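## Task

Shelf spots are labelled by a lot number on the shelf edge right under each spot, and several spots may carry the same number. Bring one cardboard box from lot 451 and one from lot 434 onto the desk so that nothing sticks out beyond the desk edge. All other cardboard boxes must remain on the shelves they started on. A lot with no box in the storeroom is skipped. The robot must not tip over or finish leaning, or the task fails.

## Robot and tools

Robot: a simulated Hello Robot Stretch 3 with one arm. It has a two-wheeled base (0.33 m long, 0.34 m wide, rounded back) that pivots about the point between its drive wheels, 0.05 m behind the front edge. A lift rides up a mast and carries a telescoping arm that reaches out to the robot's right; the wrist has yaw, pitch and roll and ends in a two-finger gripper. The base cannot slide sideways, so to shift the gripper along the robot's forward direction you drive the base. A loose object may occasionally get nudged by an outside push.

Frames: the base frame has its origin on the floor midway between the drive wheels, x forward, y left, z up, in metres. hand_pose is reported in it, located where the closed fingertips meet. The odometry frame is the base frame as it was at the start; base_odometry counts wheel turns only, so slip shows as travel. Heading is in radians, positive leftward.

Tool move: one action per call. The action is either "base", "joints", or both (plus optional "speeds", "pace", "contact_limits"), or else "servos": "reboot" by itself, which re-enables servos that shut off. "base" holds exactly one key: {"translate_m": d}, a relative drive of d metres from the current spot (positive forward, -3 to 3), or {"rotate_rad": d}, a relative turn in place (positive left, -6.4 to 6.4). "joints" is a single object keyed by joint name with absolute targets: lift_m 0 to 1.1 (m); arm_m 0 to 0.52 (m extension); wrist_yaw_rad -1.345 to 4.42 (0 along the arm, positive swings toward the front); wrist_pitch_rad -1.57 to 0.451 (0 level, negative tips fingers down); wrist_roll_rad -2.911 to 2.918; gripper_m -0.089 to 0.179 (bigger is wider; fingertip gap is about 0.007 less when almost shut, 0.025 less when fully open); head_pan_rad -3.953 to 1.73 (0 forward, -1.57 looks along the arm); head_tilt_rad -1.53 to 0.419 (negative looks down). "pace" is "default" or "max"; "speeds" gives per-motion top speeds by the same key names, capped at the max pace. The base is slowed (0.10 m/s, 0.63 rad/s) unless lift_m < 0.30, arm_m < 0.03 and wrist_yaw_rad > 2.54. "cameras" picks head_camera, nav_camera, wrist_camera or all; [] gives none. "blocking" false returns right away while motion continues; a later move overrides only the targets it names. A move with no action just reports state. Unknown keys make a call invalid; out-of-range numbers get it refused, and a refused call or an unplanned stop cancels the rest of that reply's move, wait and finished_scene calls.

contact_limits: arm_m, translate_m and rotate_rad take a motor_effort percentage (1 to 100; for arm_m use a negative value when retracting); lift_m takes {"down": v, "up": v} as force percentages (under about 12 may trigger in free motion). Put a limit only in the same call that commands that motion. The base has no contact stop unless given one.

Other tools: wait(seconds 0 to 10, cameras) just observes. stop(cameras) brakes all running motions. zoom_image(camera, region [x0,y0,x1,y1] pixels, top-left origin, at most 504 by 504) magnifies the latest picture. finished_scene(scene) ends the current scene, given that scene's number; nothing further may be called in that reply after the first scene ends.

Results: base_status and joint_status show done, moving, off_target (resting short, possibly still pushing), stopped, contact_stop (that joint goes slack), time_out or torque_fault. on_its_own lists unrequested behaviour; its "held at" is a target, not a reading. motor_effort is percent, positive toward higher values, bracket is the peak. lidar_m has 12 ranges in 30-degree sectors, first straight ahead, counter-clockwise; "-" is nothing seen or too close. wrist_depth_mm and head_depth_mm are 7x7 median depth grids. base_tilt gives forward/right lean in degrees. When turned_by_wheels and turned_by_imu differ by over 0.15, believe the IMU. head_camera images arrive rotated (turn clockwise to view upright); nav_camera the other way.

Gripping: close to a value below the object's width; open at least 0.05 above it. Readings do not confirm a grasp, so check images. Before folding the wrist over the base (yaw 3.0) or unfolding, keep lift between 0.32 and 0.95, pitch -0.4, roll near 0. With yaw below -0.4, keep pitch at -0.5 or lower.

Avoid: pushing into rigid things with the gripper above about 0.45 m, or driving while holding or pressing something fixed, as the robot can tip; back off if tilt appears. Wrist and head never contact-stop and can fault after sustained pressing. Don't drop objects, release them moving, slam or strike things, or let parts fall far.

Each tool is called after "Request:" by a JSON object that holds its "name" and its "arguments".

## Session

Request:
{"name": "move", "arguments": {"joints": {"head_pan_rad": 1.2, "head_tilt_rad": -0.2}, "pace": "max", "cameras": ["head_camera","nav_camera"]}}

Request:
{"name": "move", "arguments": {"joints": {"head_pan_rad": 0.0, "head_tilt_rad": -0.2}, "pace": "max", "cameras": ["head_camera","nav_camera"]}}

Request:
{"name": "move", "arguments": {"joints": {"head_pan_rad": -1.2, "head_tilt_rad": -0.2}, "pace": "max", "cameras": ["head_camera","nav_camera"]}}

Request:
{"name": "move", "arguments": {"joints": {"head_pan_rad": -2.4, "head_tilt_rad": -0.2}, "pace": "max", "cameras": ["head_camera","nav_camera"]}}

Request:
{"name": "move", "arguments": {"joints": {"head_pan_rad": -3.6, "head_tilt_rad": -0.2}, "pace": "max", "cameras": ["head_camera","nav_camera"]}}

Scene clock: 0.93 s.
move: done
base_odometry: x=+0.000 y=+0.000 heading=+0.000
turned_by_wheels: +0.000
turned_by_imu: +0.000
base_tilt: forward=-0.3 right=-1.3
lidar_m: 0.72 0.73 0.85 1.53 2.66 1.26 1.01 1.11 1.81 1.63 1.39 0.83
head_depth_mm: 790 803 811 820 832 841 855 / 896 905 912 927 941 951 969 / 1009 1027 1039 1061 1082 1099 1122 / 1208 1196 1219 1241 1271 1286 1328 / 2142 1428 1471 1510 1541 1582 1585 / 2432 2560 2586 2691 2763 2189 1695 / 2385 2413 2484 2581 2636 2272 1695
base_status: not commanded
joint_positions: lift_m=+0.374 arm_m=+0.001 wrist_yaw_rad=+3.009 wrist_pitch_rad=-0.462 wrist_roll_rad=+0.000 gripper_m=+0.037 head_pan_rad=+1.233 head_tilt_rad=-0.199
joint_status: all done
measured_speeds: all 0
motor_effort: left_wheel=-0.3(0.7) right_wheel=+0.1(1.1) lift_m=+22.6(23.8) arm_m=-4.5(5.1) wrist_yaw_rad=-0.1(1.1) wrist_pitch_rad=+1.9(2.0) wrist_roll_rad=-0.1(0.3) gripper_m=+0.1(0.8) head_pan_rad=-2.8(5.8) head_tilt_rad=-2.4(8.1)
hand_pose: x=+0.0076 y=+0.0712 z=+0.3774 quat_wxyz=(+0.207, +0.697, +0.116, +0.676) (m; base frame)
wrist_depth_mm: - 138 - - - 850 - / - 151 - - - 980 - / - 166 912 - - 938 - / 833 774 203 805 819 794 761 / 701 678 211 659 661 672 662 / 608 601 126 568 129 584 575 / 529 532 287 355 501 517 511
pictures: head_camera (sideways), nav_camera (sideways)
camera_calibration:
head_camera: T_world_to_cam=[[-0.00464881, -0.152891, -0.988232, 1.30185], [-0.925601, 0.374685, -0.0536141, 0.0750694], [0.378473, 0.914459, -0.143258, 0.139673], [0, 0, 0, 1]] pos_world=[0.0226741, 0.0431898, 1.31057]
nav_camera: T_world_to_cam=[[0.0407754, 0.167497, 0.985029, -1.23945], [0.947478, -0.319463, 0.0151015, 0.024731], [0.31721, 0.932678, -0.171726, 0.174762], [0, 0, 0, 1]] pos_world=[-0.0283291, 0.0525093, 1.25054]

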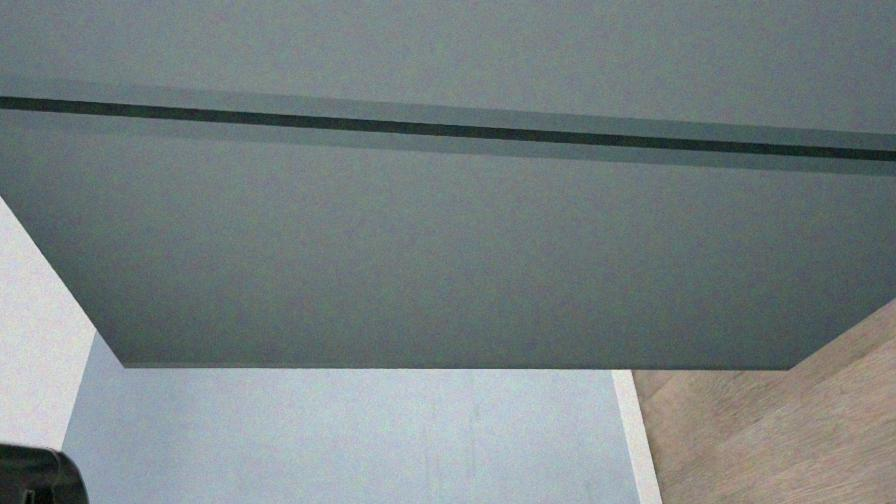

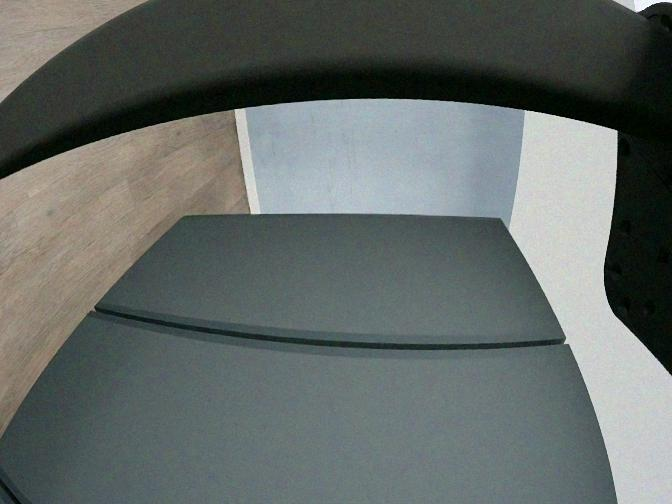

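Scene clock: 1.90 s.
move: done
base_odometry: x=+0.000 y=+0.000 heading=+0.000
turned_by_wheels: +0.000
turned_by_imu: +0.000
base_tilt: forward=-0.3 right=-1.1
lidar_m: 0.73 0.73 0.85 1.53 2.66 1.25 1.01 1.12 1.81 1.62 1.39 0.83
head_depth_mm: 715 737 764 792 823 852 885 / 691 713 738 764 794 819 853 / 669 690 712 740 764 793 819 / 653 673 698 719 742 768 796 / 629 647 669 691 712 736 760 / 613 630 649 669 691 713 734 / 596 612 630 648 669 689 708
base_status: not commanded
joint_positions: lift_m=+0.374 arm_m=+0.001 wrist_yaw_rad=+3.009 wrist_pitch_rad=-0.462 wrist_roll_rad=+0.000 gripper_m=+0.037 head_pan_rad=-0.023 head_tilt_rad=-0.200
joint_status: all done
measured_speeds: all 0
motor_effort: left_wheel=-0.6(1.0) right_wheel=+0.3(1.2) lift_m=+22.7(24.0) arm_m=-6.1(6.5) wrist_yaw_rad=-0.5(2.1) wrist_pitch_rad=+2.0(2.1) wrist_roll_rad=-0.1(0.3) gripper_m=+0.3(0.8) head_pan_rad=+0.8(4.8) head_tilt_rad=-2.9(6.0)
hand_pose: x=+0.0076 y=+0.0712 z=+0.3774 quat_wxyz=(+0.207, +0.697, +0.116, +0.676) (m; base frame)
wrist_depth_mm: - 138 - - - 872 - / - 151 - - - - - / - 166 921 - - 936 - / 845 766 203 812 808 791 771 / 690 677 211 666 661 673 666 / 602 600 126 574 129 582 573 / 523 537 286 354 499 508 509
pictures: head_camera (sideways), nav_camera (sideways)
camera_calibration:
head_camera: T_world_to_cam=[[-0.147699, -0.0429388, -0.9881, 1.30259], [0.0690761, 0.99617, -0.0536148, 0.069059], [0.986617, -0.076173, -0.144167, 0.137171], [0, 0, 0, 1]] pos_world=[0.0522849, -0.00241423, 1.31056]
nav_camera: T_world_to_cam=[[0.172783, 0.0131453, 0.984872, -1.24007], [-0.00982616, -0.999838, 0.015069, 0.0306139], [0.984911, -0.0122812, -0.172625, 0.171925], [0, 0, 0, 1]] pos_world=[0.0452335, 0.0490216, 1.25053]

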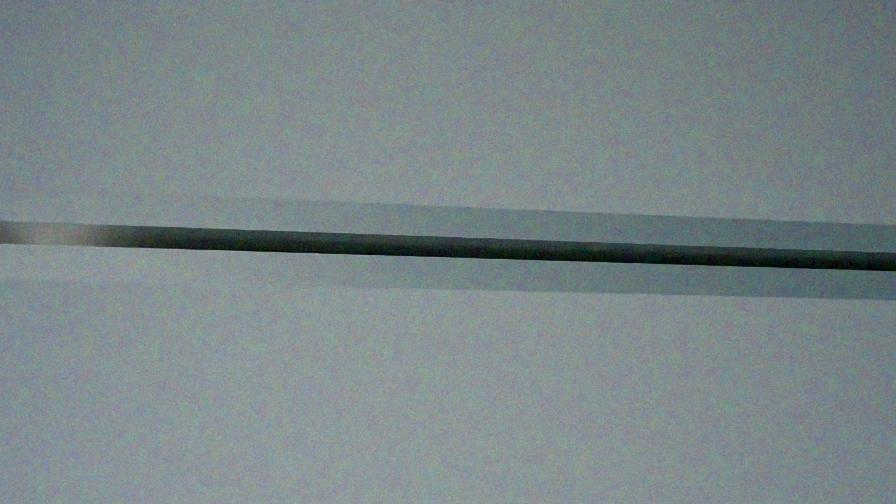

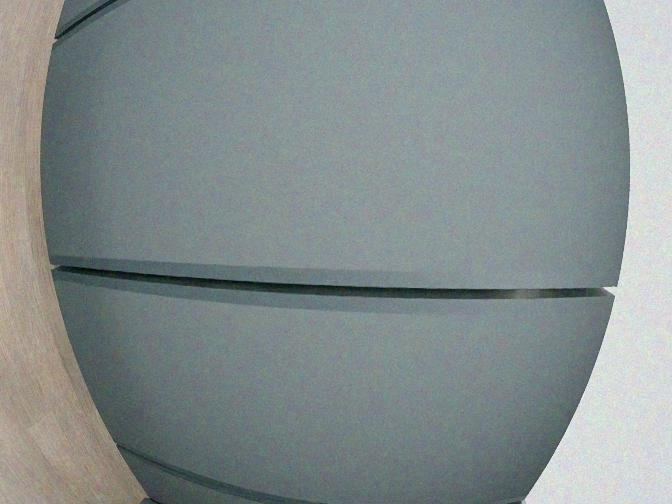

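Scene clock: 3.87 s.
move: done
base_odometry: x=+0.000 y=+0.000 heading=+0.000
turned_by_wheels: +0.000
turned_by_imu: +0.000
base_tilt: forward=-0.2 right=-1.1
lidar_m: 0.72 0.72 0.85 1.53 2.66 1.26 1.01 1.12 1.81 1.63 1.39 0.83
head_depth_mm: 1817 1843 1897 1941 2010 2053 1684 / 1825 1623 1526 1612 1636 1669 1684 / 1848 1890 1934 1998 2035 2091 1712 / 1882 1927 1956 2035 2078 2086 1716 / 1906 1946 1978 2040 2124 2092 1718 / 1927 1748 1850 1799 1852 1965 1707 / 1933 1524 1557 1577 1620 1661 1608
base_status: not commanded
joint_positions: lift_m=+0.374 arm_m=+0.001 wrist_yaw_rad=+3.009 wrist_pitch_rad=-0.462 wrist_roll_rad=+0.000 gripper_m=+0.037 head_pan_rad=-1.208 head_tilt_rad=-0.200
joint_status: all done
measured_speeds: translate_m=+0.000 rotate_rad=+0.000 lift_m=+0.000 arm_m=+0.000 wrist_yaw_rad=+0.000 wrist_pitch_rad=+0.000 wrist_roll_rad=+0.000 head_pan_rad=+0.024 head_tilt_rad=+0.000
motor_effort: left_wheel=-0.6(0.7) right_wheel=-0.1(1.1) lift_m=+23.5(24.2) arm_m=-8.6(9.9) wrist_yaw_rad=-0.8(1.5) wrist_pitch_rad=+2.0(2.0) wrist_roll_rad=-0.3(0.3) gripper_m=+0.3(0.9) head_pan_rad=+3.3(5.4) head_tilt_rad=-2.7(5.6)
hand_pose: x=+0.0076 y=+0.0712 z=+0.3774 quat_wxyz=(+0.207, +0.697, +0.116, +0.676) (m; base frame)
wrist_depth_mm: - 139 - - - 859 - / - 151 - - - 981 - / - 167 919 - - 955 - / 835 766 204 801 810 804 772 / 691 664 211 659 654 668 660 / 601 593 126 573 129 584 578 / 531 535 287 355 501 512 508
pictures: head_camera (sideways), nav_camera (sideways)
camera_calibration:
head_camera: T_world_to_cam=[[-0.0954374, 0.121106, -0.988041, 1.30221], [0.949096, 0.310386, -0.0536309, 0.0636678], [0.300179, -0.942865, -0.144564, 0.141912], [0, 0, 0, 1]] pos_world=[0.0212533, -0.0436638, 1.31056]
nav_camera: T_world_to_cam=[[0.0772829, -0.155536, 0.984802, -1.23932], [-0.930203, -0.366735, 0.0150774, 0.036281], [0.358817, -0.917232, -0.173022, 0.176241], [0, 0, 0, 1]] pos_world=[0.0662885, -0.0177991, 1.25043]

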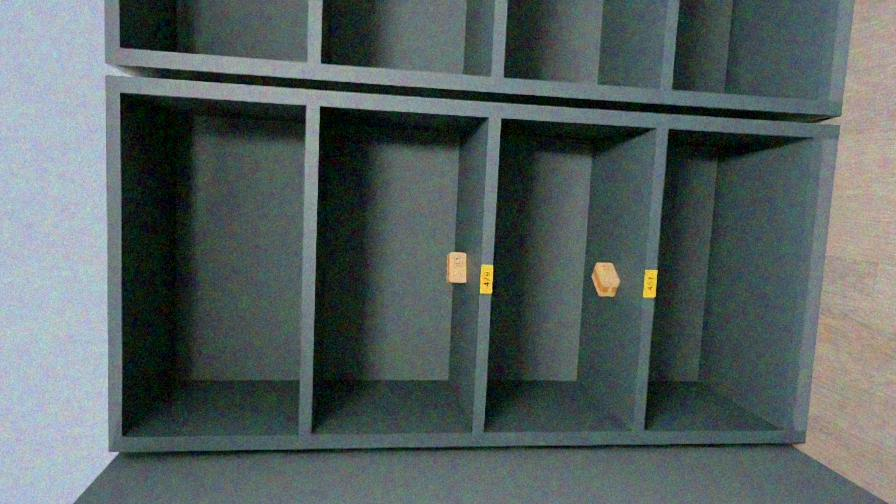

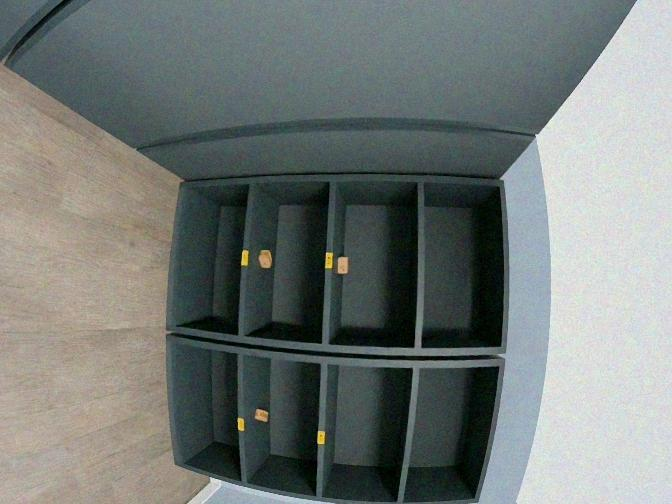

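Scene clock: 4.83 s.
move: done
base_odometry: x=+0.000 y=+0.000 heading=+0.000
turned_by_wheels: +0.000
turned_by_imu: +0.000
base_tilt: forward=-0.4 right=-1.2
lidar_m: 0.73 0.73 0.85 1.53 2.66 1.25 1.01 1.11 1.81 1.62 1.40 0.83
head_depth_mm: 1370 1394 1422 1455 1488 1087 859 / 1423 1455 1496 1524 1568 1607 1617 / 1480 1510 1552 1602 1622 1684 1681 / 1555 1597 1637 1683 1738 1773 1725 / 1643 1690 1724 1781 1851 1891 1712 / 1756 1783 1845 1900 1942 2016 1707 / 1889 1928 1975 2031 2116 2144 1702
base_status: not commanded
joint_positions: lift_m=+0.374 arm_m=+0.001 wrist_yaw_rad=+3.009 wrist_pitch_rad=-0.462 wrist_roll_rad=+0.000 gripper_m=+0.037 head_pan_rad=-2.433 head_tilt_rad=-0.200
joint_status: all done
measured_speeds: all 0
motor_effort: left_wheel=-0.2(0.8) right_wheel=+0.8(1.1) lift_m=+23.1(24.0) arm_m=-10.8(11.0) wrist_yaw_rad=-0.3(1.5) wrist_pitch_rad=+1.8(2.0) wrist_roll_rad=-0.1(0.3) gripper_m=+0.1(1.0) head_pan_rad=+3.0(5.2) head_tilt_rad=-2.1(4.8)
hand_pose: x=+0.0076 y=+0.0712 z=+0.3774 quat_wxyz=(+0.207, +0.697, +0.116, +0.676) (m; base frame)
wrist_depth_mm: - 139 - - - 863 - / - 151 - - - 981 - / - 167 936 - - 945 - / 838 774 203 810 796 792 766 / 688 676 211 662 659 676 669 / 603 602 126 580 128 580 582 / 525 527 289 356 508 506 508
pictures: head_camera (sideways), nav_camera (sideways)
camera_calibration:
head_camera: T_world_to_cam=[[0.0815065, 0.13089, -0.988041, 1.30113], [0.614235, -0.787299, -0.0536272, 0.0657011], [-0.784903, -0.602518, -0.144567, 0.148541], [0, 0, 0, 1]] pos_world=[-0.0298155, -0.0290796, 1.31056]
nav_camera: T_world_to_cam=[[-0.120068, -0.125498, 0.984802, -1.23811], [-0.660767, 0.750439, 0.0150705, 0.0346102], [-0.740925, -0.648915, -0.173028, 0.182959], [0, 0, 0, 1]] pos_world=[0.00977114, -0.0626279, 1.25043]

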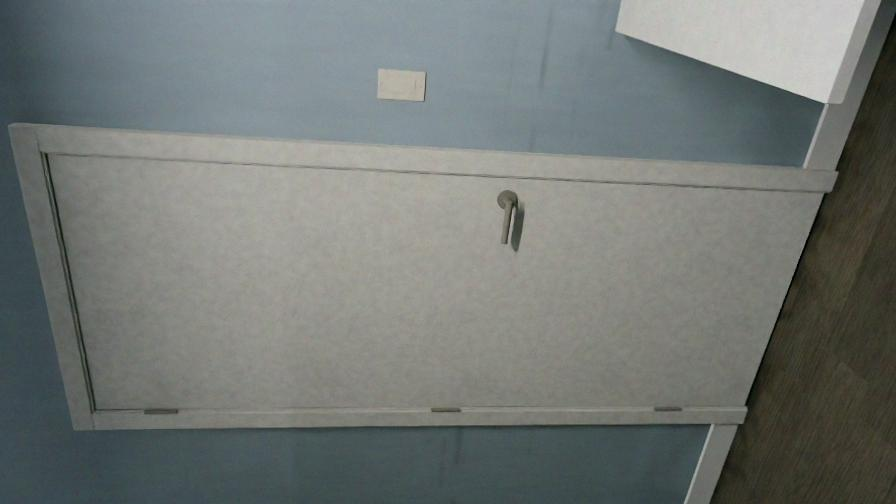

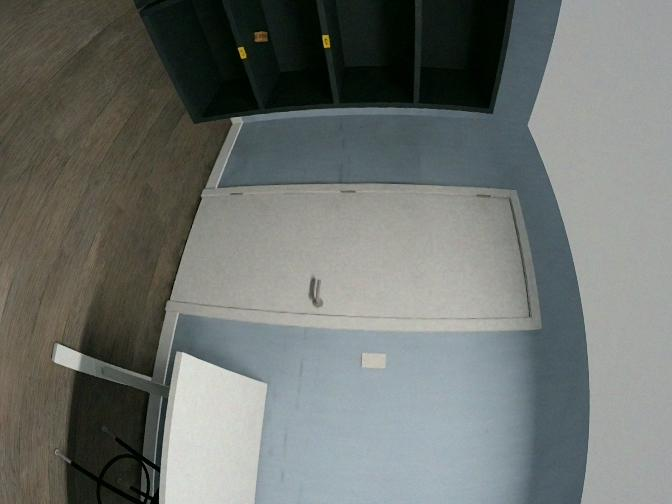

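Scene clock: 6.83 s.
move: done
base_odometry: x=+0.000 y=+0.000 heading=+0.000
turned_by_wheels: +0.000
turned_by_imu: +0.000
base_tilt: forward=-0.1 right=-1.3
lidar_m: 0.72 0.72 0.85 1.53 2.67 1.26 1.01 1.11 1.81 1.63 1.39 0.83
head_depth_mm: 2334 2657 2698 2782 2856 2361 1736 / 2198 2360 2492 2574 2593 2345 1732 / 2023 2120 2214 2284 1706 1731 1694 / 1861 1926 1983 2043 1665 1266 1708 / 1713 1762 1814 1877 1655 1119 1648 / 1570 1615 1666 1715 1646 1054 1586 / 1454 1504 1530 1573 1563 1049 1521
base_status: not commanded
joint_positions: lift_m=+0.374 arm_m=+0.001 wrist_yaw_rad=+3.009 wrist_pitch_rad=-0.462 wrist_roll_rad=+0.000 gripper_m=+0.037 head_pan_rad=-3.608 head_tilt_rad=-0.200
joint_status: all done
measured_speeds: translate_m=+0.000 rotate_rad=+0.000 lift_m=+0.000 arm_m=+0.000 wrist_yaw_rad=+0.000 wrist_pitch_rad=+0.000 wrist_roll_rad=+0.000 head_pan_rad=+0.024 head_tilt_rad=+0.000
motor_effort: left_wheel=-0.5(0.8) right_wheel=+0.2(1.1) lift_m=+23.8(24.4) arm_m=-13.2(13.4) wrist_yaw_rad=-0.7(1.6) wrist_pitch_rad=+1.8(2.1) wrist_roll_rad=+0.0(0.3) gripper_m=+0.5(1.1) head_pan_rad=+3.1(4.6) head_tilt_rad=-2.0(4.2)
hand_pose: x=+0.0076 y=+0.0712 z=+0.3774 quat_wxyz=(+0.207, +0.697, +0.116, +0.676) (m; base frame)
wrist_depth_mm: - 138 - - - 858 - / - 151 - - - 968 - / - 167 927 - - 942 - / 833 762 203 817 804 786 765 / 694 669 211 655 664 675 663 / 605 596 126 565 129 582 581 / 526 531 289 355 505 511 511
pictures: head_camera (sideways), nav_camera (sideways)
camera_calibration:
head_camera: T_world_to_cam=[[0.152181, -0.0248113, -0.988041, 1.3007], [-0.489955, -0.870097, -0.0536148, 0.0724241], [-0.858362, 0.492255, -0.144569, 0.148934], [0, 0, 0, 1]] pos_world=[-0.0346184, 0.0219745, 1.31056]
nav_camera: T_world_to_cam=[[-0.162057, 0.0624613, 0.984802, -1.23785], [0.438065, 0.898817, 0.0150797, 0.0278262], [-0.884215, 0.433852, -0.173022, 0.183831], [0, 0, 0, 1]] pos_world=[-0.0502471, -0.027448, 1.25043]

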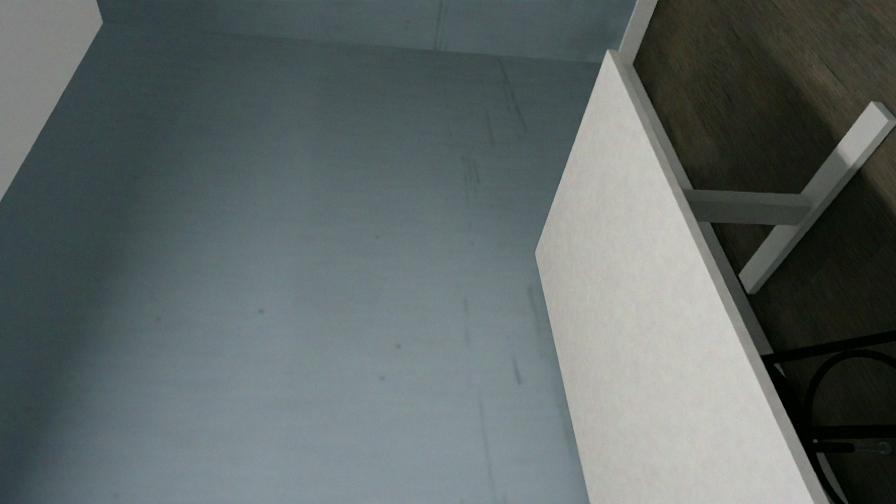

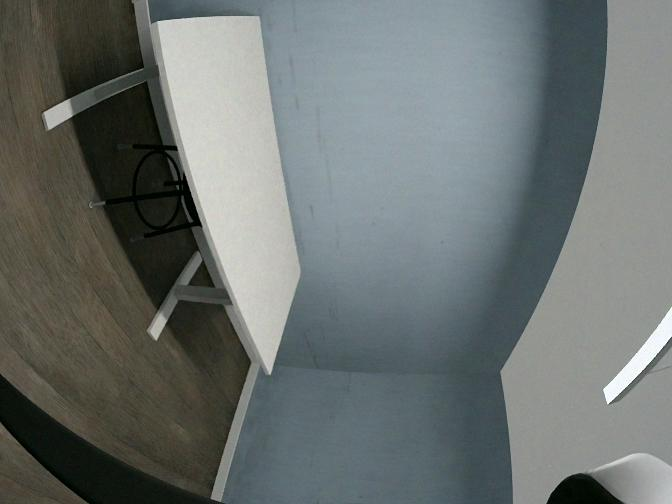

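Request:
{"name": "move", "arguments": {"joints": {"head_pan_rad": -1.35, "head_tilt_rad": -0.3}, "pace": "max", "cameras": ["head_camera"]}}

Request:
{"name": "zoom_image", "arguments": {"camera": "head_camera", "region": [380, 100, 700, 250]}}

Request:
{"name": "zoom_image", "arguments": {"camera": "head_camera", "region": [380, 250, 700, 500]}}

Request:
{"name": "move", "arguments": {"joints": {"head_pan_rad": -1.75, "head_tilt_rad": -0.3}, "pace": "max", "cameras": ["head_camera"]}}

Request:
{"name": "zoom_image", "arguments": {"camera": "head_camera", "region": [380, 100, 700, 400]}}

Scene clock: 18.33 s.
move: done
base_odometry: x=+0.000 y=+0.000 heading=+0.000
turned_by_wheels: +0.000
turned_by_imu: +0.000
base_tilt: forward=-0.4 right=-1.1
lidar_m: 0.72 0.72 0.85 1.53 2.65 1.25 1.01 1.12 1.81 1.63 1.39 0.82
head_depth_mm: 1666 1878 1983 2081 2050 1925 1564 / 1676 1859 1986 2089 2159 1904 1554 / 1425 1526 1577 1660 1739 1823 1543 / 1716 1871 1961 2080 2123 1871 1537 / 1722 1851 1958 2057 2093 1868 1527 / 1630 1843 1936 2044 2068 1862 1520 / 1651 1835 1925 1900 1917 1850 1513
base_status: not commanded
joint_positions: lift_m=+0.374 arm_m=+0.001 wrist_yaw_rad=+3.009 wrist_pitch_rad=-0.462 wrist_roll_rad=+0.000 gripper_m=+0.037 head_pan_rad=-1.342 head_tilt_rad=-0.302
joint_status: all done
measured_speeds: translate_m=+0.000 rotate_rad=+0.000 lift_m=+0.000 arm_m=+0.000 wrist_yaw_rad=+0.000 wrist_pitch_rad=+0.000 wrist_roll_rad=+0.000 head_pan_rad=-0.024 head_tilt_rad=+0.000
motor_effort: left_wheel=-0.2(0.7) right_wheel=-0.3(1.4) lift_m=+24.4(24.9) arm_m=-12.5(13.3) wrist_yaw_rad=-1.4(1.6) wrist_pitch_rad=+1.9(2.0) wrist_roll_rad=-0.1(0.4) gripper_m=+0.6(1.0) head_pan_rad=-2.9(6.5) head_tilt_rad=+0.4(7.0)
hand_pose: x=+0.0076 y=+0.0712 z=+0.3774 quat_wxyz=(+0.207, +0.697, +0.116, +0.676) (m; base frame)
wrist_depth_mm: - 139 - - - 849 - / - 150 - - - 960 - / - 167 915 - - 944 - / 828 759 203 819 809 798 769 / 699 677 212 658 658 668 665 / 600 595 126 566 129 577 585 / 526 537 287 355 505 511 504
pictures: head_camera (sideways)
camera_calibration:
head_camera: T_world_to_cam=[[-0.101113, 0.230066, -0.967908, 1.27588], [0.980718, 0.186592, -0.0580991, 0.0692461], [0.167237, -0.955119, -0.244497, 0.272739], [0, 0, 0, 1]] pos_world=[0.0154845, -0.0459593, 1.30564]

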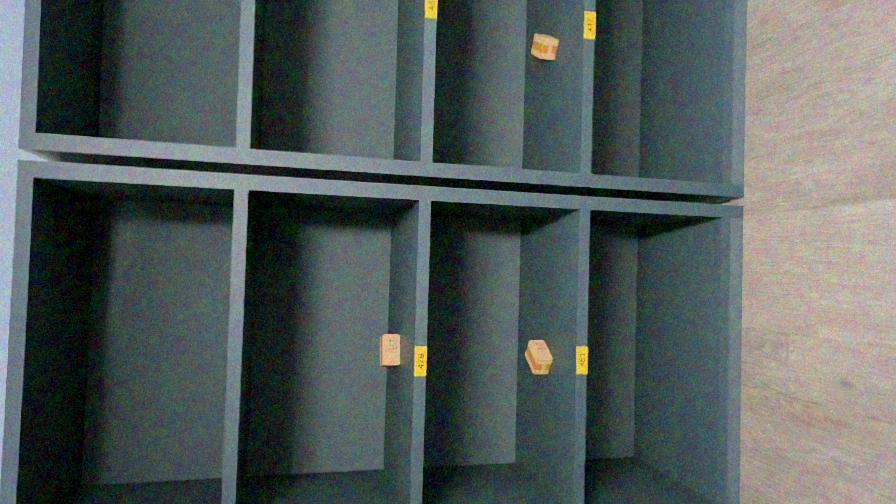

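Scaled by 1.575 from the camera's 896x504 image, which has a finer 1280x720 frame.

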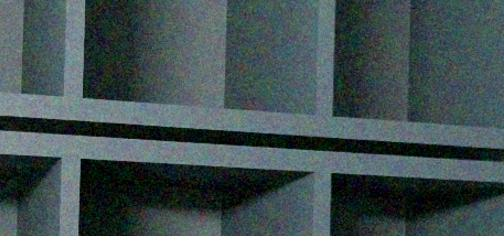

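Scaled by 1.575 from the camera's 896x504 image, which has a finer 1280x720 frame.

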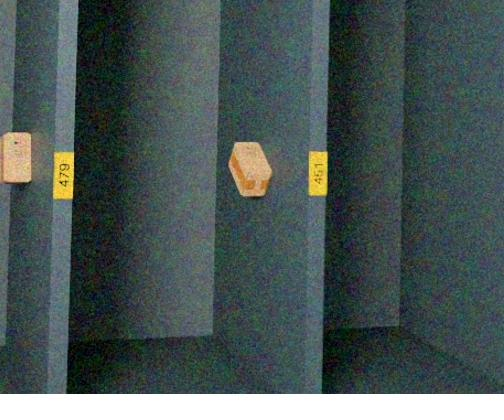

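Scene clock: 19.07 s.
move: done
base_odometry: x=+0.000 y=+0.000 heading=+0.000
turned_by_wheels: +0.000
turned_by_imu: +0.000
base_tilt: forward=-0.3 right=-1.3
lidar_m: 0.72 0.73 0.85 1.53 2.66 1.26 1.01 1.11 1.81 1.63 1.39 0.83
head_depth_mm: 1975 2014 2047 2074 2107 2008 1558 / 2156 2251 2340 2415 2468 2041 1556 / 2005 1932 1998 2015 2171 2018 1540 / 1883 2056 2180 2295 2273 1978 1529 / 1729 1959 2065 2167 2256 1905 1524 / 1639 1850 1964 2047 1929 1811 1524 / 1391 1422 1554 1579 1685 1789 1503
base_status: not commanded
joint_positions: lift_m=+0.374 arm_m=+0.001 wrist_yaw_rad=+3.009 wrist_pitch_rad=-0.462 wrist_roll_rad=+0.000 gripper_m=+0.037 head_pan_rad=-1.760 head_tilt_rad=-0.302
joint_status: all done
measured_speeds: all 0
motor_effort: left_wheel=-0.6(0.8) right_wheel=+0.4(0.8) lift_m=+24.4(25.0) arm_m=-12.7(13.2) wrist_yaw_rad=+0.2(1.3) wrist_pitch_rad=+1.9(2.0) wrist_roll_rad=+0.3(0.3) gripper_m=+0.3(0.8) head_pan_rad=-1.0(4.6) head_tilt_rad=+2.3(2.7)
hand_pose: x=+0.0076 y=+0.0712 z=+0.3774 quat_wxyz=(+0.207, +0.697, +0.116, +0.676) (m; base frame)
wrist_depth_mm: - 139 - - - 852 - / - 150 - - - 984 - / - 167 911 - - 938 - / 822 755 203 810 803 793 767 / 711 663 212 659 661 675 668 / 601 594 126 575 129 580 577 / 529 542 287 354 504 513 507
pictures: head_camera (sideways)
camera_calibration:
head_camera: T_world_to_cam=[[0.000867543, 0.251302, -0.967908, 1.27524], [0.97212, -0.22717, -0.0581097, 0.0693109], [-0.234482, -0.940873, -0.244493, 0.275241], [0, 0, 0, 1]] pos_world=[-0.00394555, -0.0457583, 1.30564]

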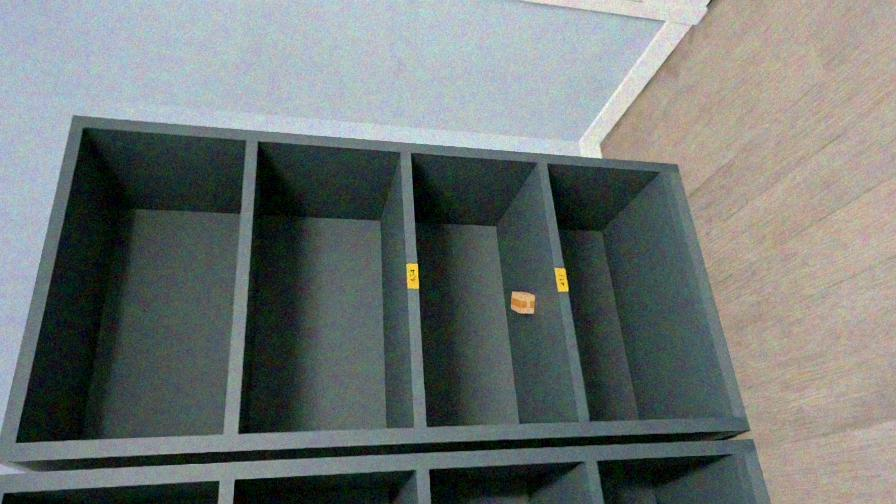

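Scaled by 1.575 from the camera's 896x504 image, which has a finer 1280x720 frame.

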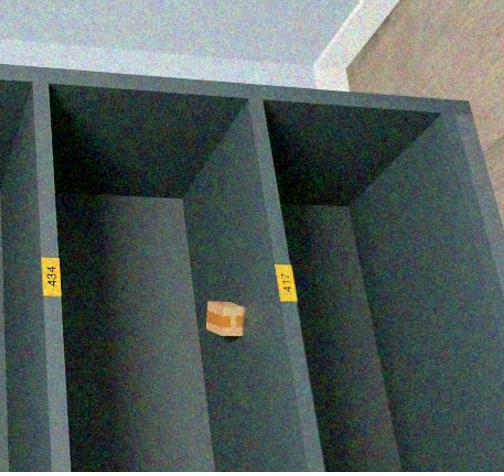

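Request:
{"name": "move", "arguments": {"joints": {"head_pan_rad": -1.2, "head_tilt_rad": -0.4}, "pace": "max", "cameras": ["head_camera"]}}

Request:
{"name": "zoom_image", "arguments": {"camera": "head_camera", "region": [450, 240, 570, 310]}}

Scene clock: 30.43 s.
move: done
base_odometry: x=+0.000 y=+0.000 heading=+0.000
turned_by_wheels: +0.000
turned_by_imu: +0.000
base_tilt: forward=-0.3 right=-1.2
lidar_m: 0.72 0.73 0.85 1.53 2.66 1.26 1.01 1.11 1.81 1.63 1.40 0.83
head_depth_mm: 1336 1438 1696 2004 2133 1806 1438 / 1730 1788 1682 1771 1766 1811 1426 / 1746 1843 1940 2065 2196 1802 1411 / 1751 1878 1967 2089 2186 1779 1408 / 1790 1893 2010 2123 2253 1763 1405 / 1604 1641 1717 1811 1929 1760 1394 / 1377 1425 1468 1525 1586 1609 1392
base_status: not commanded
joint_positions: lift_m=+0.374 arm_m=+0.001 wrist_yaw_rad=+3.009 wrist_pitch_rad=-0.462 wrist_roll_rad=+0.000 gripper_m=+0.037 head_pan_rad=-1.182 head_tilt_rad=-0.396
joint_status: all done
measured_speeds: all 0
motor_effort: left_wheel=-0.2(0.8) right_wheel=-0.2(1.2) lift_m=+25.0(25.2) arm_m=-12.8(13.2) wrist_yaw_rad=+0.2(1.6) wrist_pitch_rad=+1.8(2.0) wrist_roll_rad=-0.3(0.3) gripper_m=+0.2(1.0) head_pan_rad=+0.2(6.0) head_tilt_rad=-4.1(5.7)
hand_pose: x=+0.0076 y=+0.0712 z=+0.3774 quat_wxyz=(+0.207, +0.697, +0.116, +0.676) (m; base frame)
wrist_depth_mm: - 138 - - - 851 - / - 150 - - - 969 - / - 167 906 - - 948 - / 828 769 204 810 803 792 758 / 691 679 212 663 654 670 665 / 601 600 126 577 129 580 575 / 522 537 286 352 502 519 508
pictures: head_camera (sideways)
camera_calibration:
head_camera: T_world_to_cam=[[-0.170315, 0.29368, -0.940609, 1.24067], [0.936317, 0.34571, -0.0615989, 0.0740625], [0.307087, -0.8912, -0.333857, 0.388235], [0, 0, 0, 1]] pos_world=[0.0227368, -0.0439699, 1.30117]

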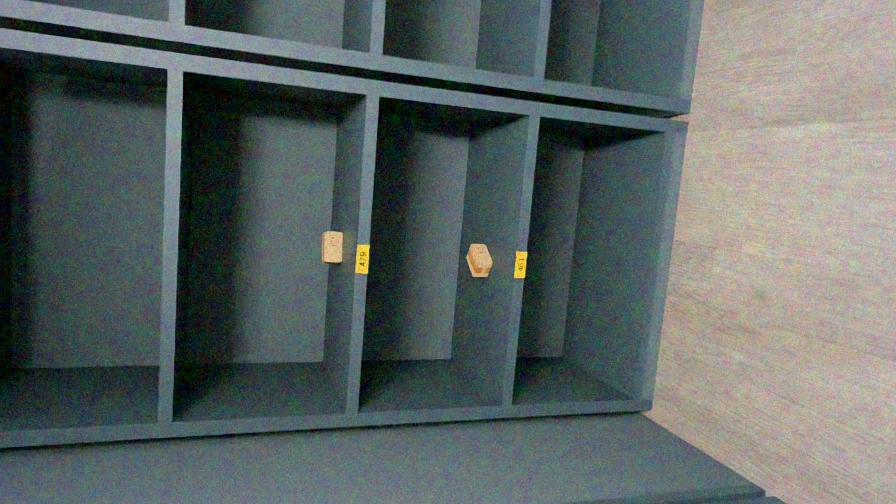

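Scaled by 4.200 from the camera's 896x504 image, which has a finer 1280x720 frame.

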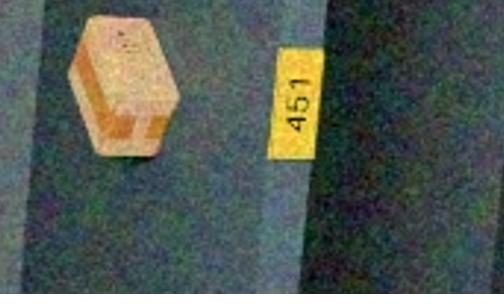

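Request:
{"name": "move", "arguments": {"base": {"rotate_rad": -1.112}, "joints": {"head_pan_rad": -1.57, "head_tilt_rad": -0.5}, "pace": "max", "cameras": []}}

Request:
{"name": "move", "arguments": {"base": {"translate_m": 0.89}, "pace": "max", "cameras": []}}

Request:
{"name": "move", "arguments": {"base": {"rotate_rad": 1.356}, "joints": {"lift_m": 0.65}, "pace": "max", "cameras": []}}

Request:
{"name": "move", "arguments": {"joints": {"wrist_yaw_rad": 0, "wrist_pitch_rad": -0.4, "gripper_m": 0.17}, "pace": "max"}}

Scene clock: 81.63 s.
move: done
base_odometry: x=+0.000 y=+0.000 heading=-1.112
turned_by_wheels: -1.112
turned_by_imu: -1.093
base_tilt: forward=-0.4 right=-1.2
lidar_m: 1.53 0.85 0.73 0.73 0.83 1.39 2.66 1.25 1.01 1.11 1.76 1.63
head_depth_mm: 1250 1339 1451 1364 956 1587 1318 / 1273 1373 1487 1351 985 1611 1322 / 1305 1401 1520 1343 1023 1514 1277 / 1331 1433 1572 1711 1850 1594 1306 / 1346 1454 1584 1741 1890 1584 1297 / 1378 1487 1635 1795 1938 1579 1292 / 1407 1527 1678 1859 1994 1565 1279
base_status: done
joint_positions: lift_m=+0.374 arm_m=+0.001 wrist_yaw_rad=+3.009 wrist_pitch_rad=-0.462 wrist_roll_rad=+0.000 gripper_m=+0.037 head_pan_rad=-1.571 head_tilt_rad=-0.504
joint_status: all done
measured_speeds: all 0
motor_effort: left_wheel=+8.3(12.3) right_wheel=-10.0(13.5) lift_m=+25.1(26.0) arm_m=-13.0(13.7) wrist_yaw_rad=-0.1(2.1) wrist_pitch_rad=+2.0(2.0) wrist_roll_rad=+0.0(0.3) gripper_m=+0.3(1.0) head_pan_rad=+3.4(4.8) head_tilt_rad=+1.9(7.6)
hand_pose: x=+0.0076 y=+0.0712 z=+0.3774 quat_wxyz=(+0.207, +0.697, +0.116, +0.676) (m; base frame)
wrist_depth_mm: - 139 - - - - - / - 150 161 - - - - / - 166 177 - - - - / 837 763 204 809 805 797 800 / 702 678 211 667 654 673 661 / 603 597 126 578 129 582 578 / 526 538 288 357 507 512 508
pictures: none
No camera images: "cameras" was empty.

Scene clock: 91.50 s.
move: done
base_odometry: x=+0.395 y=-0.798 heading=-1.112
turned_by_wheels: +0.000
turned_by_imu: +0.000
base_tilt: forward=-0.4 right=-1.3
lidar_m: 0.95 0.61 0.52 0.52 0.59 1.00 3.50 1.55 1.58 1.74 0.89 0.85
head_depth_mm: 1398 1492 1609 1765 1905 1632 1323 / 1429 1541 1656 1824 1929 1632 1322 / 1459 1573 1707 1851 1987 1614 1315 / 1485 1614 1748 1912 2025 1604 1301 / 1543 1669 1818 2008 2068 1596 1298 / 1586 1702 1880 2043 1970 1581 1294 / 1247 1332 1443 1536 1723 1529 1288
base_status: done
joint_positions: lift_m=+0.374 arm_m=+0.001 wrist_yaw_rad=+3.009 wrist_pitch_rad=-0.462 wrist_roll_rad=+0.000 gripper_m=+0.037 head_pan_rad=-1.570 head_tilt_rad=-0.500
joint_status: not commanded
measured_speeds: all 0
motor_effort: left_wheel=+2.6(12.7) right_wheel=+6.7(10.9) lift_m=+26.3(26.9) arm_m=-11.0(13.4) wrist_yaw_rad=+0.3(1.9) wrist_pitch_rad=+2.0(2.1) wrist_roll_rad=+0.0(0.4) gripper_m=+0.4(1.1) head_pan_rad=+3.1(4.2) head_tilt_rad=+4.7(5.1)
hand_pose: x=+0.0076 y=+0.0712 z=+0.3774 quat_wxyz=(+0.207, +0.697, +0.116, +0.676) (m; base frame)
wrist_depth_mm: - 138 - - - - 484 / - 151 161 - - - 527 / 742 166 176 - - - 568 / 810 195 193 - - 657 - / 694 677 211 666 656 678 657 / 595 597 126 573 129 581 578 / 524 535 288 354 504 511 508
pictures: none
No camera images: "cameras" was empty.

Scene clock: 94.60 s.
move: done
base_odometry: x=+0.395 y=-0.798 heading=+0.244
turned_by_wheels: +1.356
turned_by_imu: +1.333
base_tilt: forward=-0.2 right=-1.3
lidar_m: 0.52 0.54 0.74 2.10 1.71 1.55 1.74 1.52 0.85 1.21 0.73 0.54
head_depth_mm: 829 1052 1066 915 1029 1015 1139 / 855 1076 1142 901 1246 1064 1217 / 887 1072 1144 887 1243 1064 1239 / 919 1074 1131 1284 1232 1052 1227 / 959 1076 1120 1282 1218 1369 1224 / 998 1079 1135 1289 1218 1356 1222 / 994 1080 1125 1187 1201 1241 1212
base_status: done
joint_positions: lift_m=+0.650 arm_m=+0.001 wrist_yaw_rad=+3.009 wrist_pitch_rad=-0.463 wrist_roll_rad=+0.000 gripper_m=+0.037 head_pan_rad=-1.570 head_tilt_rad=-0.500
joint_status: all done
measured_speeds: all 0
motor_effort: left_wheel=-8.4(12.4) right_wheel=+8.4(12.6) lift_m=+29.8(34.1) arm_m=-13.0(13.4) wrist_yaw_rad=+0.3(2.1) wrist_pitch_rad=+2.1(2.3) wrist_roll_rad=+0.2(0.3) gripper_m=+0.1(0.9) head_pan_rad=+3.2(4.0) head_tilt_rad=+3.1(4.7)
hand_pose: x=+0.0076 y=+0.0710 z=+0.6527 quat_wxyz=(+0.208, +0.697, +0.117, +0.676) (m; base frame)
wrist_depth_mm: - 139 - - - - - / - 150 - - - - - / - 167 - - - - - / - - 203 - - - - / - - 212 - - - - / 935 926 126 886 128 883 - / 808 809 287 805 775 781 -
pictures: none
No camera images: "cameras" was empty.

Scene clock: 96.47 s.
move: done
base_odometry: x=+0.395 y=-0.798 heading=+0.244
turned_by_wheels: +0.000
turned_by_imu: +0.000
base_tilt: forward=-0.3 right=-1.1
lidar_m: 0.52 0.54 0.74 2.09 1.71 1.55 1.74 1.52 0.85 1.21 0.73 0.54
head_depth_mm: 831 1052 1073 914 1031 1018 1138 / 858 1080 1139 900 1252 1067 1220 / 885 1075 1143 888 1242 1060 1232 / 917 1076 1132 1289 1228 1055 1226 / 956 1074 1130 1284 1219 1361 1220 / 998 1081 1123 1288 1214 1361 1213 / 996 1077 1129 1187 1199 1240 1214
base_status: not commanded
joint_positions: lift_m=+0.650 arm_m=+0.001 wrist_yaw_rad=+0.003 wrist_pitch_rad=-0.420 wrist_roll_rad=+0.000 gripper_m=+0.170 head_pan_rad=-1.570 head_tilt_rad=-0.500
joint_status: all done
measured_speeds: all 0
motor_effort: left_wheel=-8.1(8.9) right_wheel=+8.1(9.0) lift_m=+27.7(30.3) arm_m=-12.4(13.4) wrist_yaw_rad=-3.1(8.3) wrist_pitch_rad=+3.3(5.6) wrist_roll_rad=+0.0(0.3) gripper_m=+0.7(84.1) head_pan_rad=+2.5(3.6) head_tilt_rad=+2.1(4.2)
hand_pose: x=-0.0208 y=-0.3697 z=+0.6622 quat_wxyz=(+0.692, +0.149, -0.691, -0.147) (m; base frame)
wrist_depth_mm: - 929 - - - - - / - - - 695 - - - / - - - - - - 552 / - - - - - - - / - 144 - - - 889 680 / - 124 - - - 134 - / - 813 831 816 830 787 106
pictures: head_camera (sideways), nav_camera (sideways), wrist_camera
camera_calibration:
head_camera: T_world_to_cam=[[-0.0466693, 0.432116, -0.900609, 1.18768], [0.997508, -0.0276004, -0.0649334, 0.0780445], [-0.052916, -0.901395, -0.429751, 0.51521], [0, 0, 0, 1]] pos_world=[0.00484102, -0.0466534, 1.29612]
nav_camera: T_world_to_cam=[[0.0173991, -0.45578, 0.889922, -1.11508], [-0.999789, -0.0176299, 0.0105179, 0.0426232], [0.0108954, -0.889918, -0.455991, 0.546666], [0, 0, 0, 1]] pos_world=[0.0560594, -0.0209909, 1.24116]
wrist_camera: T_world_to_cam=[[-0.998878, -0.0398843, -0.0255314, -0.0120192], [-0.00249999, 0.582796, -0.812615, 0.78606], [0.0472902, -0.811639, -0.582241, 0.252662], [0, 0, 0, 1]] pos_world=[-0.021989, -0.253521, 0.785568]

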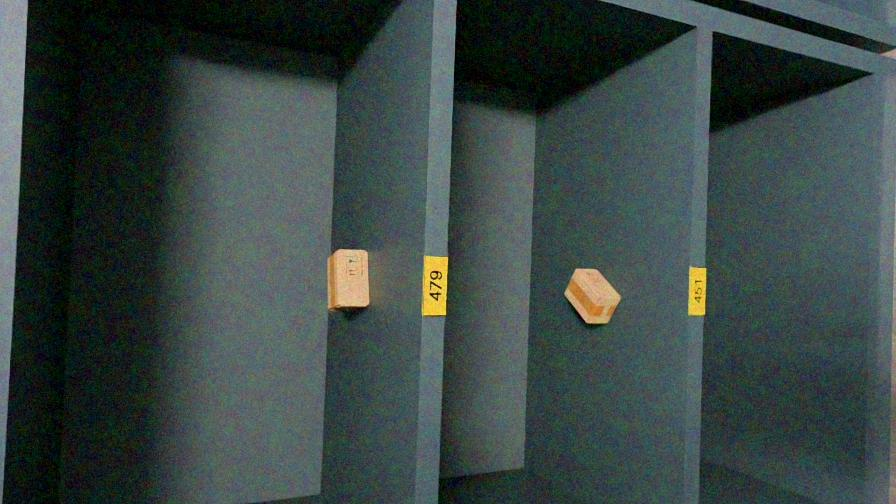

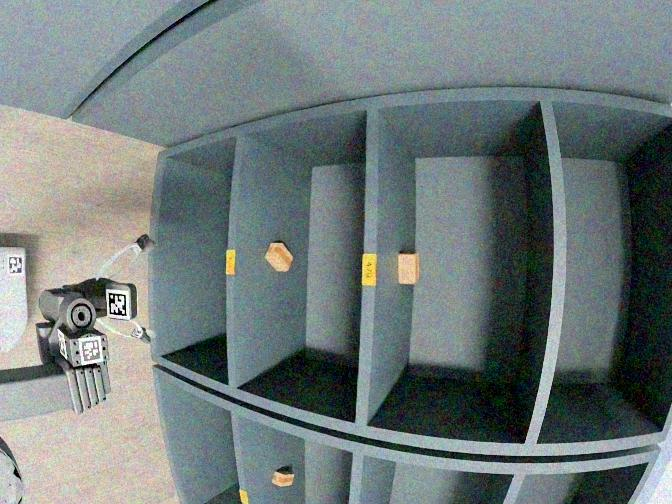

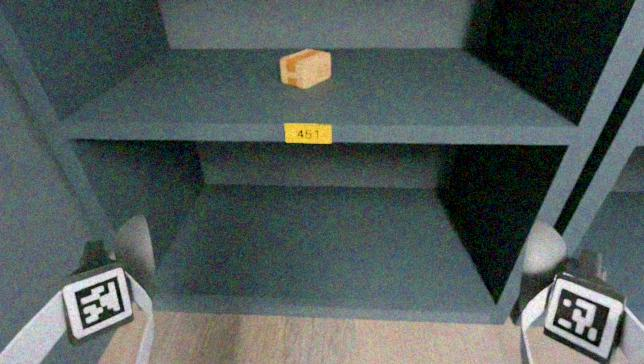

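Request:
{"name": "move", "arguments": {"base": {"translate_m": 0.053}, "joints": {"arm_m": 0.25, "lift_m": 0.62, "wrist_pitch_rad": -0.5}, "pace": "max", "cameras": ["wrist_camera","head_camera"]}}

Request:
{"name": "zoom_image", "arguments": {"camera": "head_camera", "region": [500, 200, 700, 400]}}

Scene clock: 139.10 s.
move: done
base_odometry: x=+0.446 y=-0.785 heading=+0.244
turned_by_wheels: +0.000
turned_by_imu: +0.000
base_tilt: forward=-0.4 right=-1.1
lidar_m: 0.47 0.48 0.67 1.88 2.03 1.60 1.80 1.57 0.87 1.21 0.65 0.48
head_depth_mm: 832 1078 1127 910 1158 1034 1186 / 854 1079 1144 901 1254 1069 1180 / 885 1079 1148 889 1239 991 496 / 915 1077 1131 880 1220 979 523 / 950 1076 1132 1287 1220 1045 1226 / 997 1074 1128 1286 1213 1364 1215 / 997 1062 1076 1054 1130 1098 1185
base_status: done
joint_positions: lift_m=+0.620 arm_m=+0.250 wrist_yaw_rad=+0.003 wrist_pitch_rad=-0.513 wrist_roll_rad=+0.000 gripper_m=+0.170 head_pan_rad=-1.570 head_tilt_rad=-0.500
joint_status: all done
measured_speeds: all 0
motor_effort: left_wheel=+3.4(8.5) right_wheel=+7.0(12.2) lift_m=+30.5(34.3) arm_m=+13.6(14.7) wrist_yaw_rad=-1.9(3.7) wrist_pitch_rad=+1.8(4.4) wrist_roll_rad=-0.2(0.3) gripper_m=+0.2(1.2) head_pan_rad=+2.7(3.5) head_tilt_rad=+2.0(3.1)
hand_pose: x=-0.0210 y=-0.6064 z=+0.6120 quat_wxyz=(+0.685, +0.180, -0.683, -0.179) (m; base frame)
wrist_depth_mm: - - - 448 - - 604 / - - - 453 - - - / - - - - - - - / - - - - - 326 324 / - 144 - - - 139 - / - 124 - - - - - / - - - - - - 106
pictures: head_camera (sideways), wrist_camera
camera_calibration:
head_camera: T_world_to_cam=[[-0.0466693, 0.432116, -0.900609, 1.18768], [0.997508, -0.0276004, -0.0649334, 0.0780445], [-0.052916, -0.901395, -0.429751, 0.51521], [0, 0, 0, 1]] pos_world=[0.00484102, -0.0466534, 1.29612]
wrist_camera: T_world_to_cam=[[-0.998907, -0.0367733, -0.0288667, -0.0189086], [-0.00229637, 0.655319, -0.755349, 0.892151], [0.0466936, -0.754456, -0.654687, 0.110274], [0, 0, 0, 1]] pos_world=[-0.0219883, -0.502142, 0.745534]

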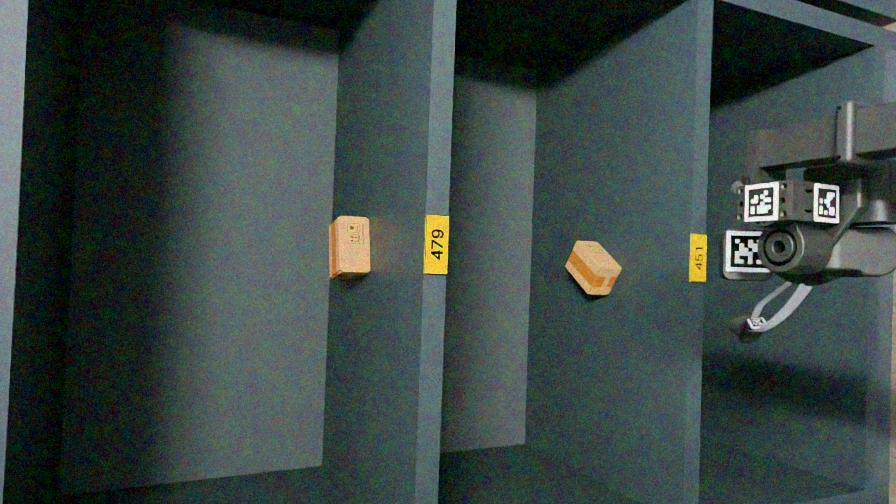

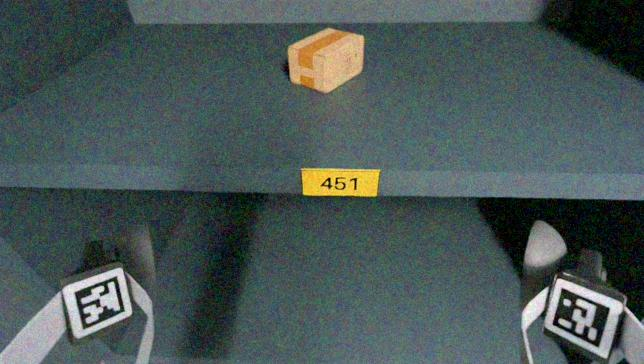

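Scaled by 2.520 from the camera's 896x504 image, which has a finer 1280x720 frame.

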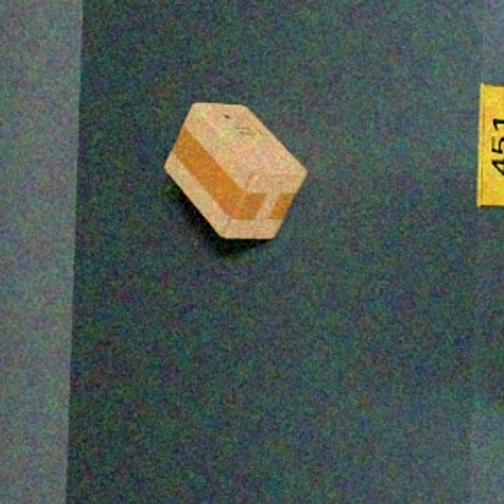

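Request:
{"name": "move", "arguments": {"base": {"translate_m": 0.12}, "joints": {"wrist_yaw_rad": -0.6, "wrist_pitch_rad": -0.5}, "cameras": ["wrist_camera","head_camera"]}}

Scene clock: 168.87 s.
move: done
base_odometry: x=+0.562 y=-0.756 heading=+0.244
turned_by_wheels: +0.000
turned_by_imu: +0.000
base_tilt: forward=-0.3 right=-1.2
lidar_m: 0.35 0.36 0.50 1.40 2.77 1.71 1.92 1.67 0.94 1.05 0.49 0.36
head_depth_mm: 829 1075 1140 912 1271 1074 1250 / 854 1080 1145 904 1254 1061 694 / 882 1075 1131 890 1244 1015 500 / 914 1081 1134 1287 1232 1016 513 / 954 1080 1128 1294 1223 1368 1224 / 972 1065 1103 1055 1165 1128 1191 / 735 794 806 814 920 1002 1081
base_status: done
joint_positions: lift_m=+0.620 arm_m=+0.250 wrist_yaw_rad=-0.597 wrist_pitch_rad=-0.513 wrist_roll_rad=+0.000 gripper_m=+0.170 head_pan_rad=-1.570 head_tilt_rad=-0.500
joint_status: all done
measured_speeds: all 0
motor_effort: left_wheel=+0.3(8.3) right_wheel=+10.0(13.1) lift_m=+23.6(26.9) arm_m=+12.8(13.9) wrist_yaw_rad=-3.6(6.2) wrist_pitch_rad=+1.9(3.5) wrist_roll_rad=+0.2(0.3) gripper_m=+0.8(1.1) head_pan_rad=+2.9(3.6) head_tilt_rad=+1.0(2.4)
hand_pose: x=-0.1404 y=-0.5698 z=+0.6120 quat_wxyz=(+0.601, -0.029, -0.706, -0.373) (m; base frame)
wrist_depth_mm: - - - - - - - / - 421 - - - 527 - / - - - - - - - / 317 318 - - - - - / 293 147 - - 838 773 932 / 117 124 - - 793 816 819 / - - - 712 733 718 106
pictures: head_camera (sideways), wrist_camera
camera_calibration:
head_camera: T_world_to_cam=[[-0.0466693, 0.432116, -0.900609, 1.18768], [0.997508, -0.0276004, -0.0649334, 0.0780445], [-0.052916, -0.901395, -0.429751, 0.51521], [0, 0, 0, 1]] pos_world=[0.00484102, -0.0466534, 1.29612]
wrist_camera: T_world_to_cam=[[-0.84548, 0.53323, -0.0288056, 0.209415], [0.367803, 0.542377, -0.755346, 0.855455], [-0.38715, -0.649225, -0.654692, 0.142565], [0, 0, 0, 1]] pos_world=[-0.0823885, -0.483089, 0.745534]

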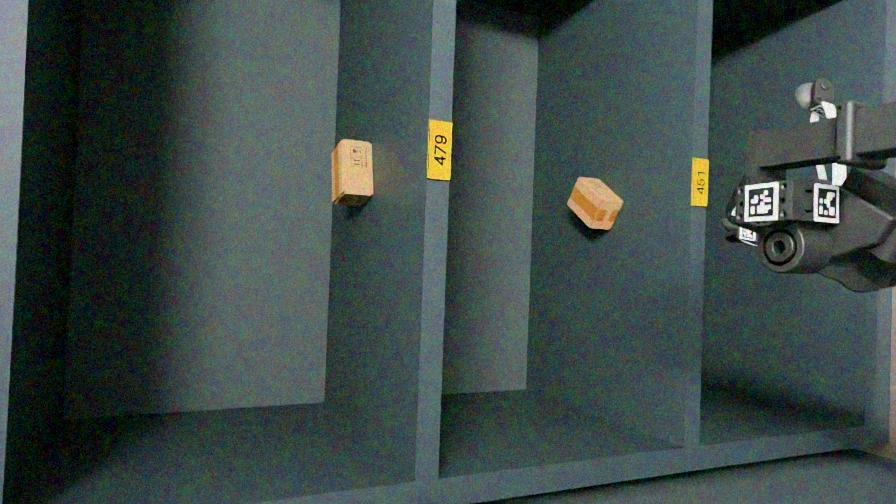

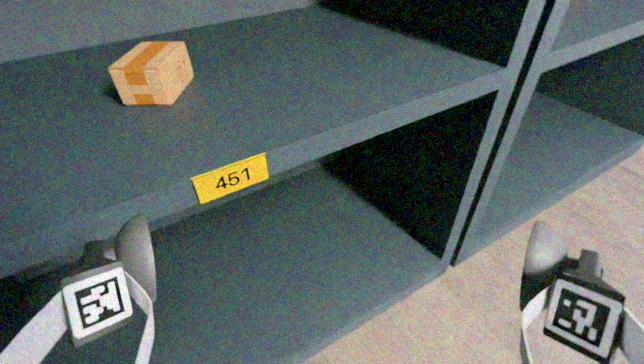

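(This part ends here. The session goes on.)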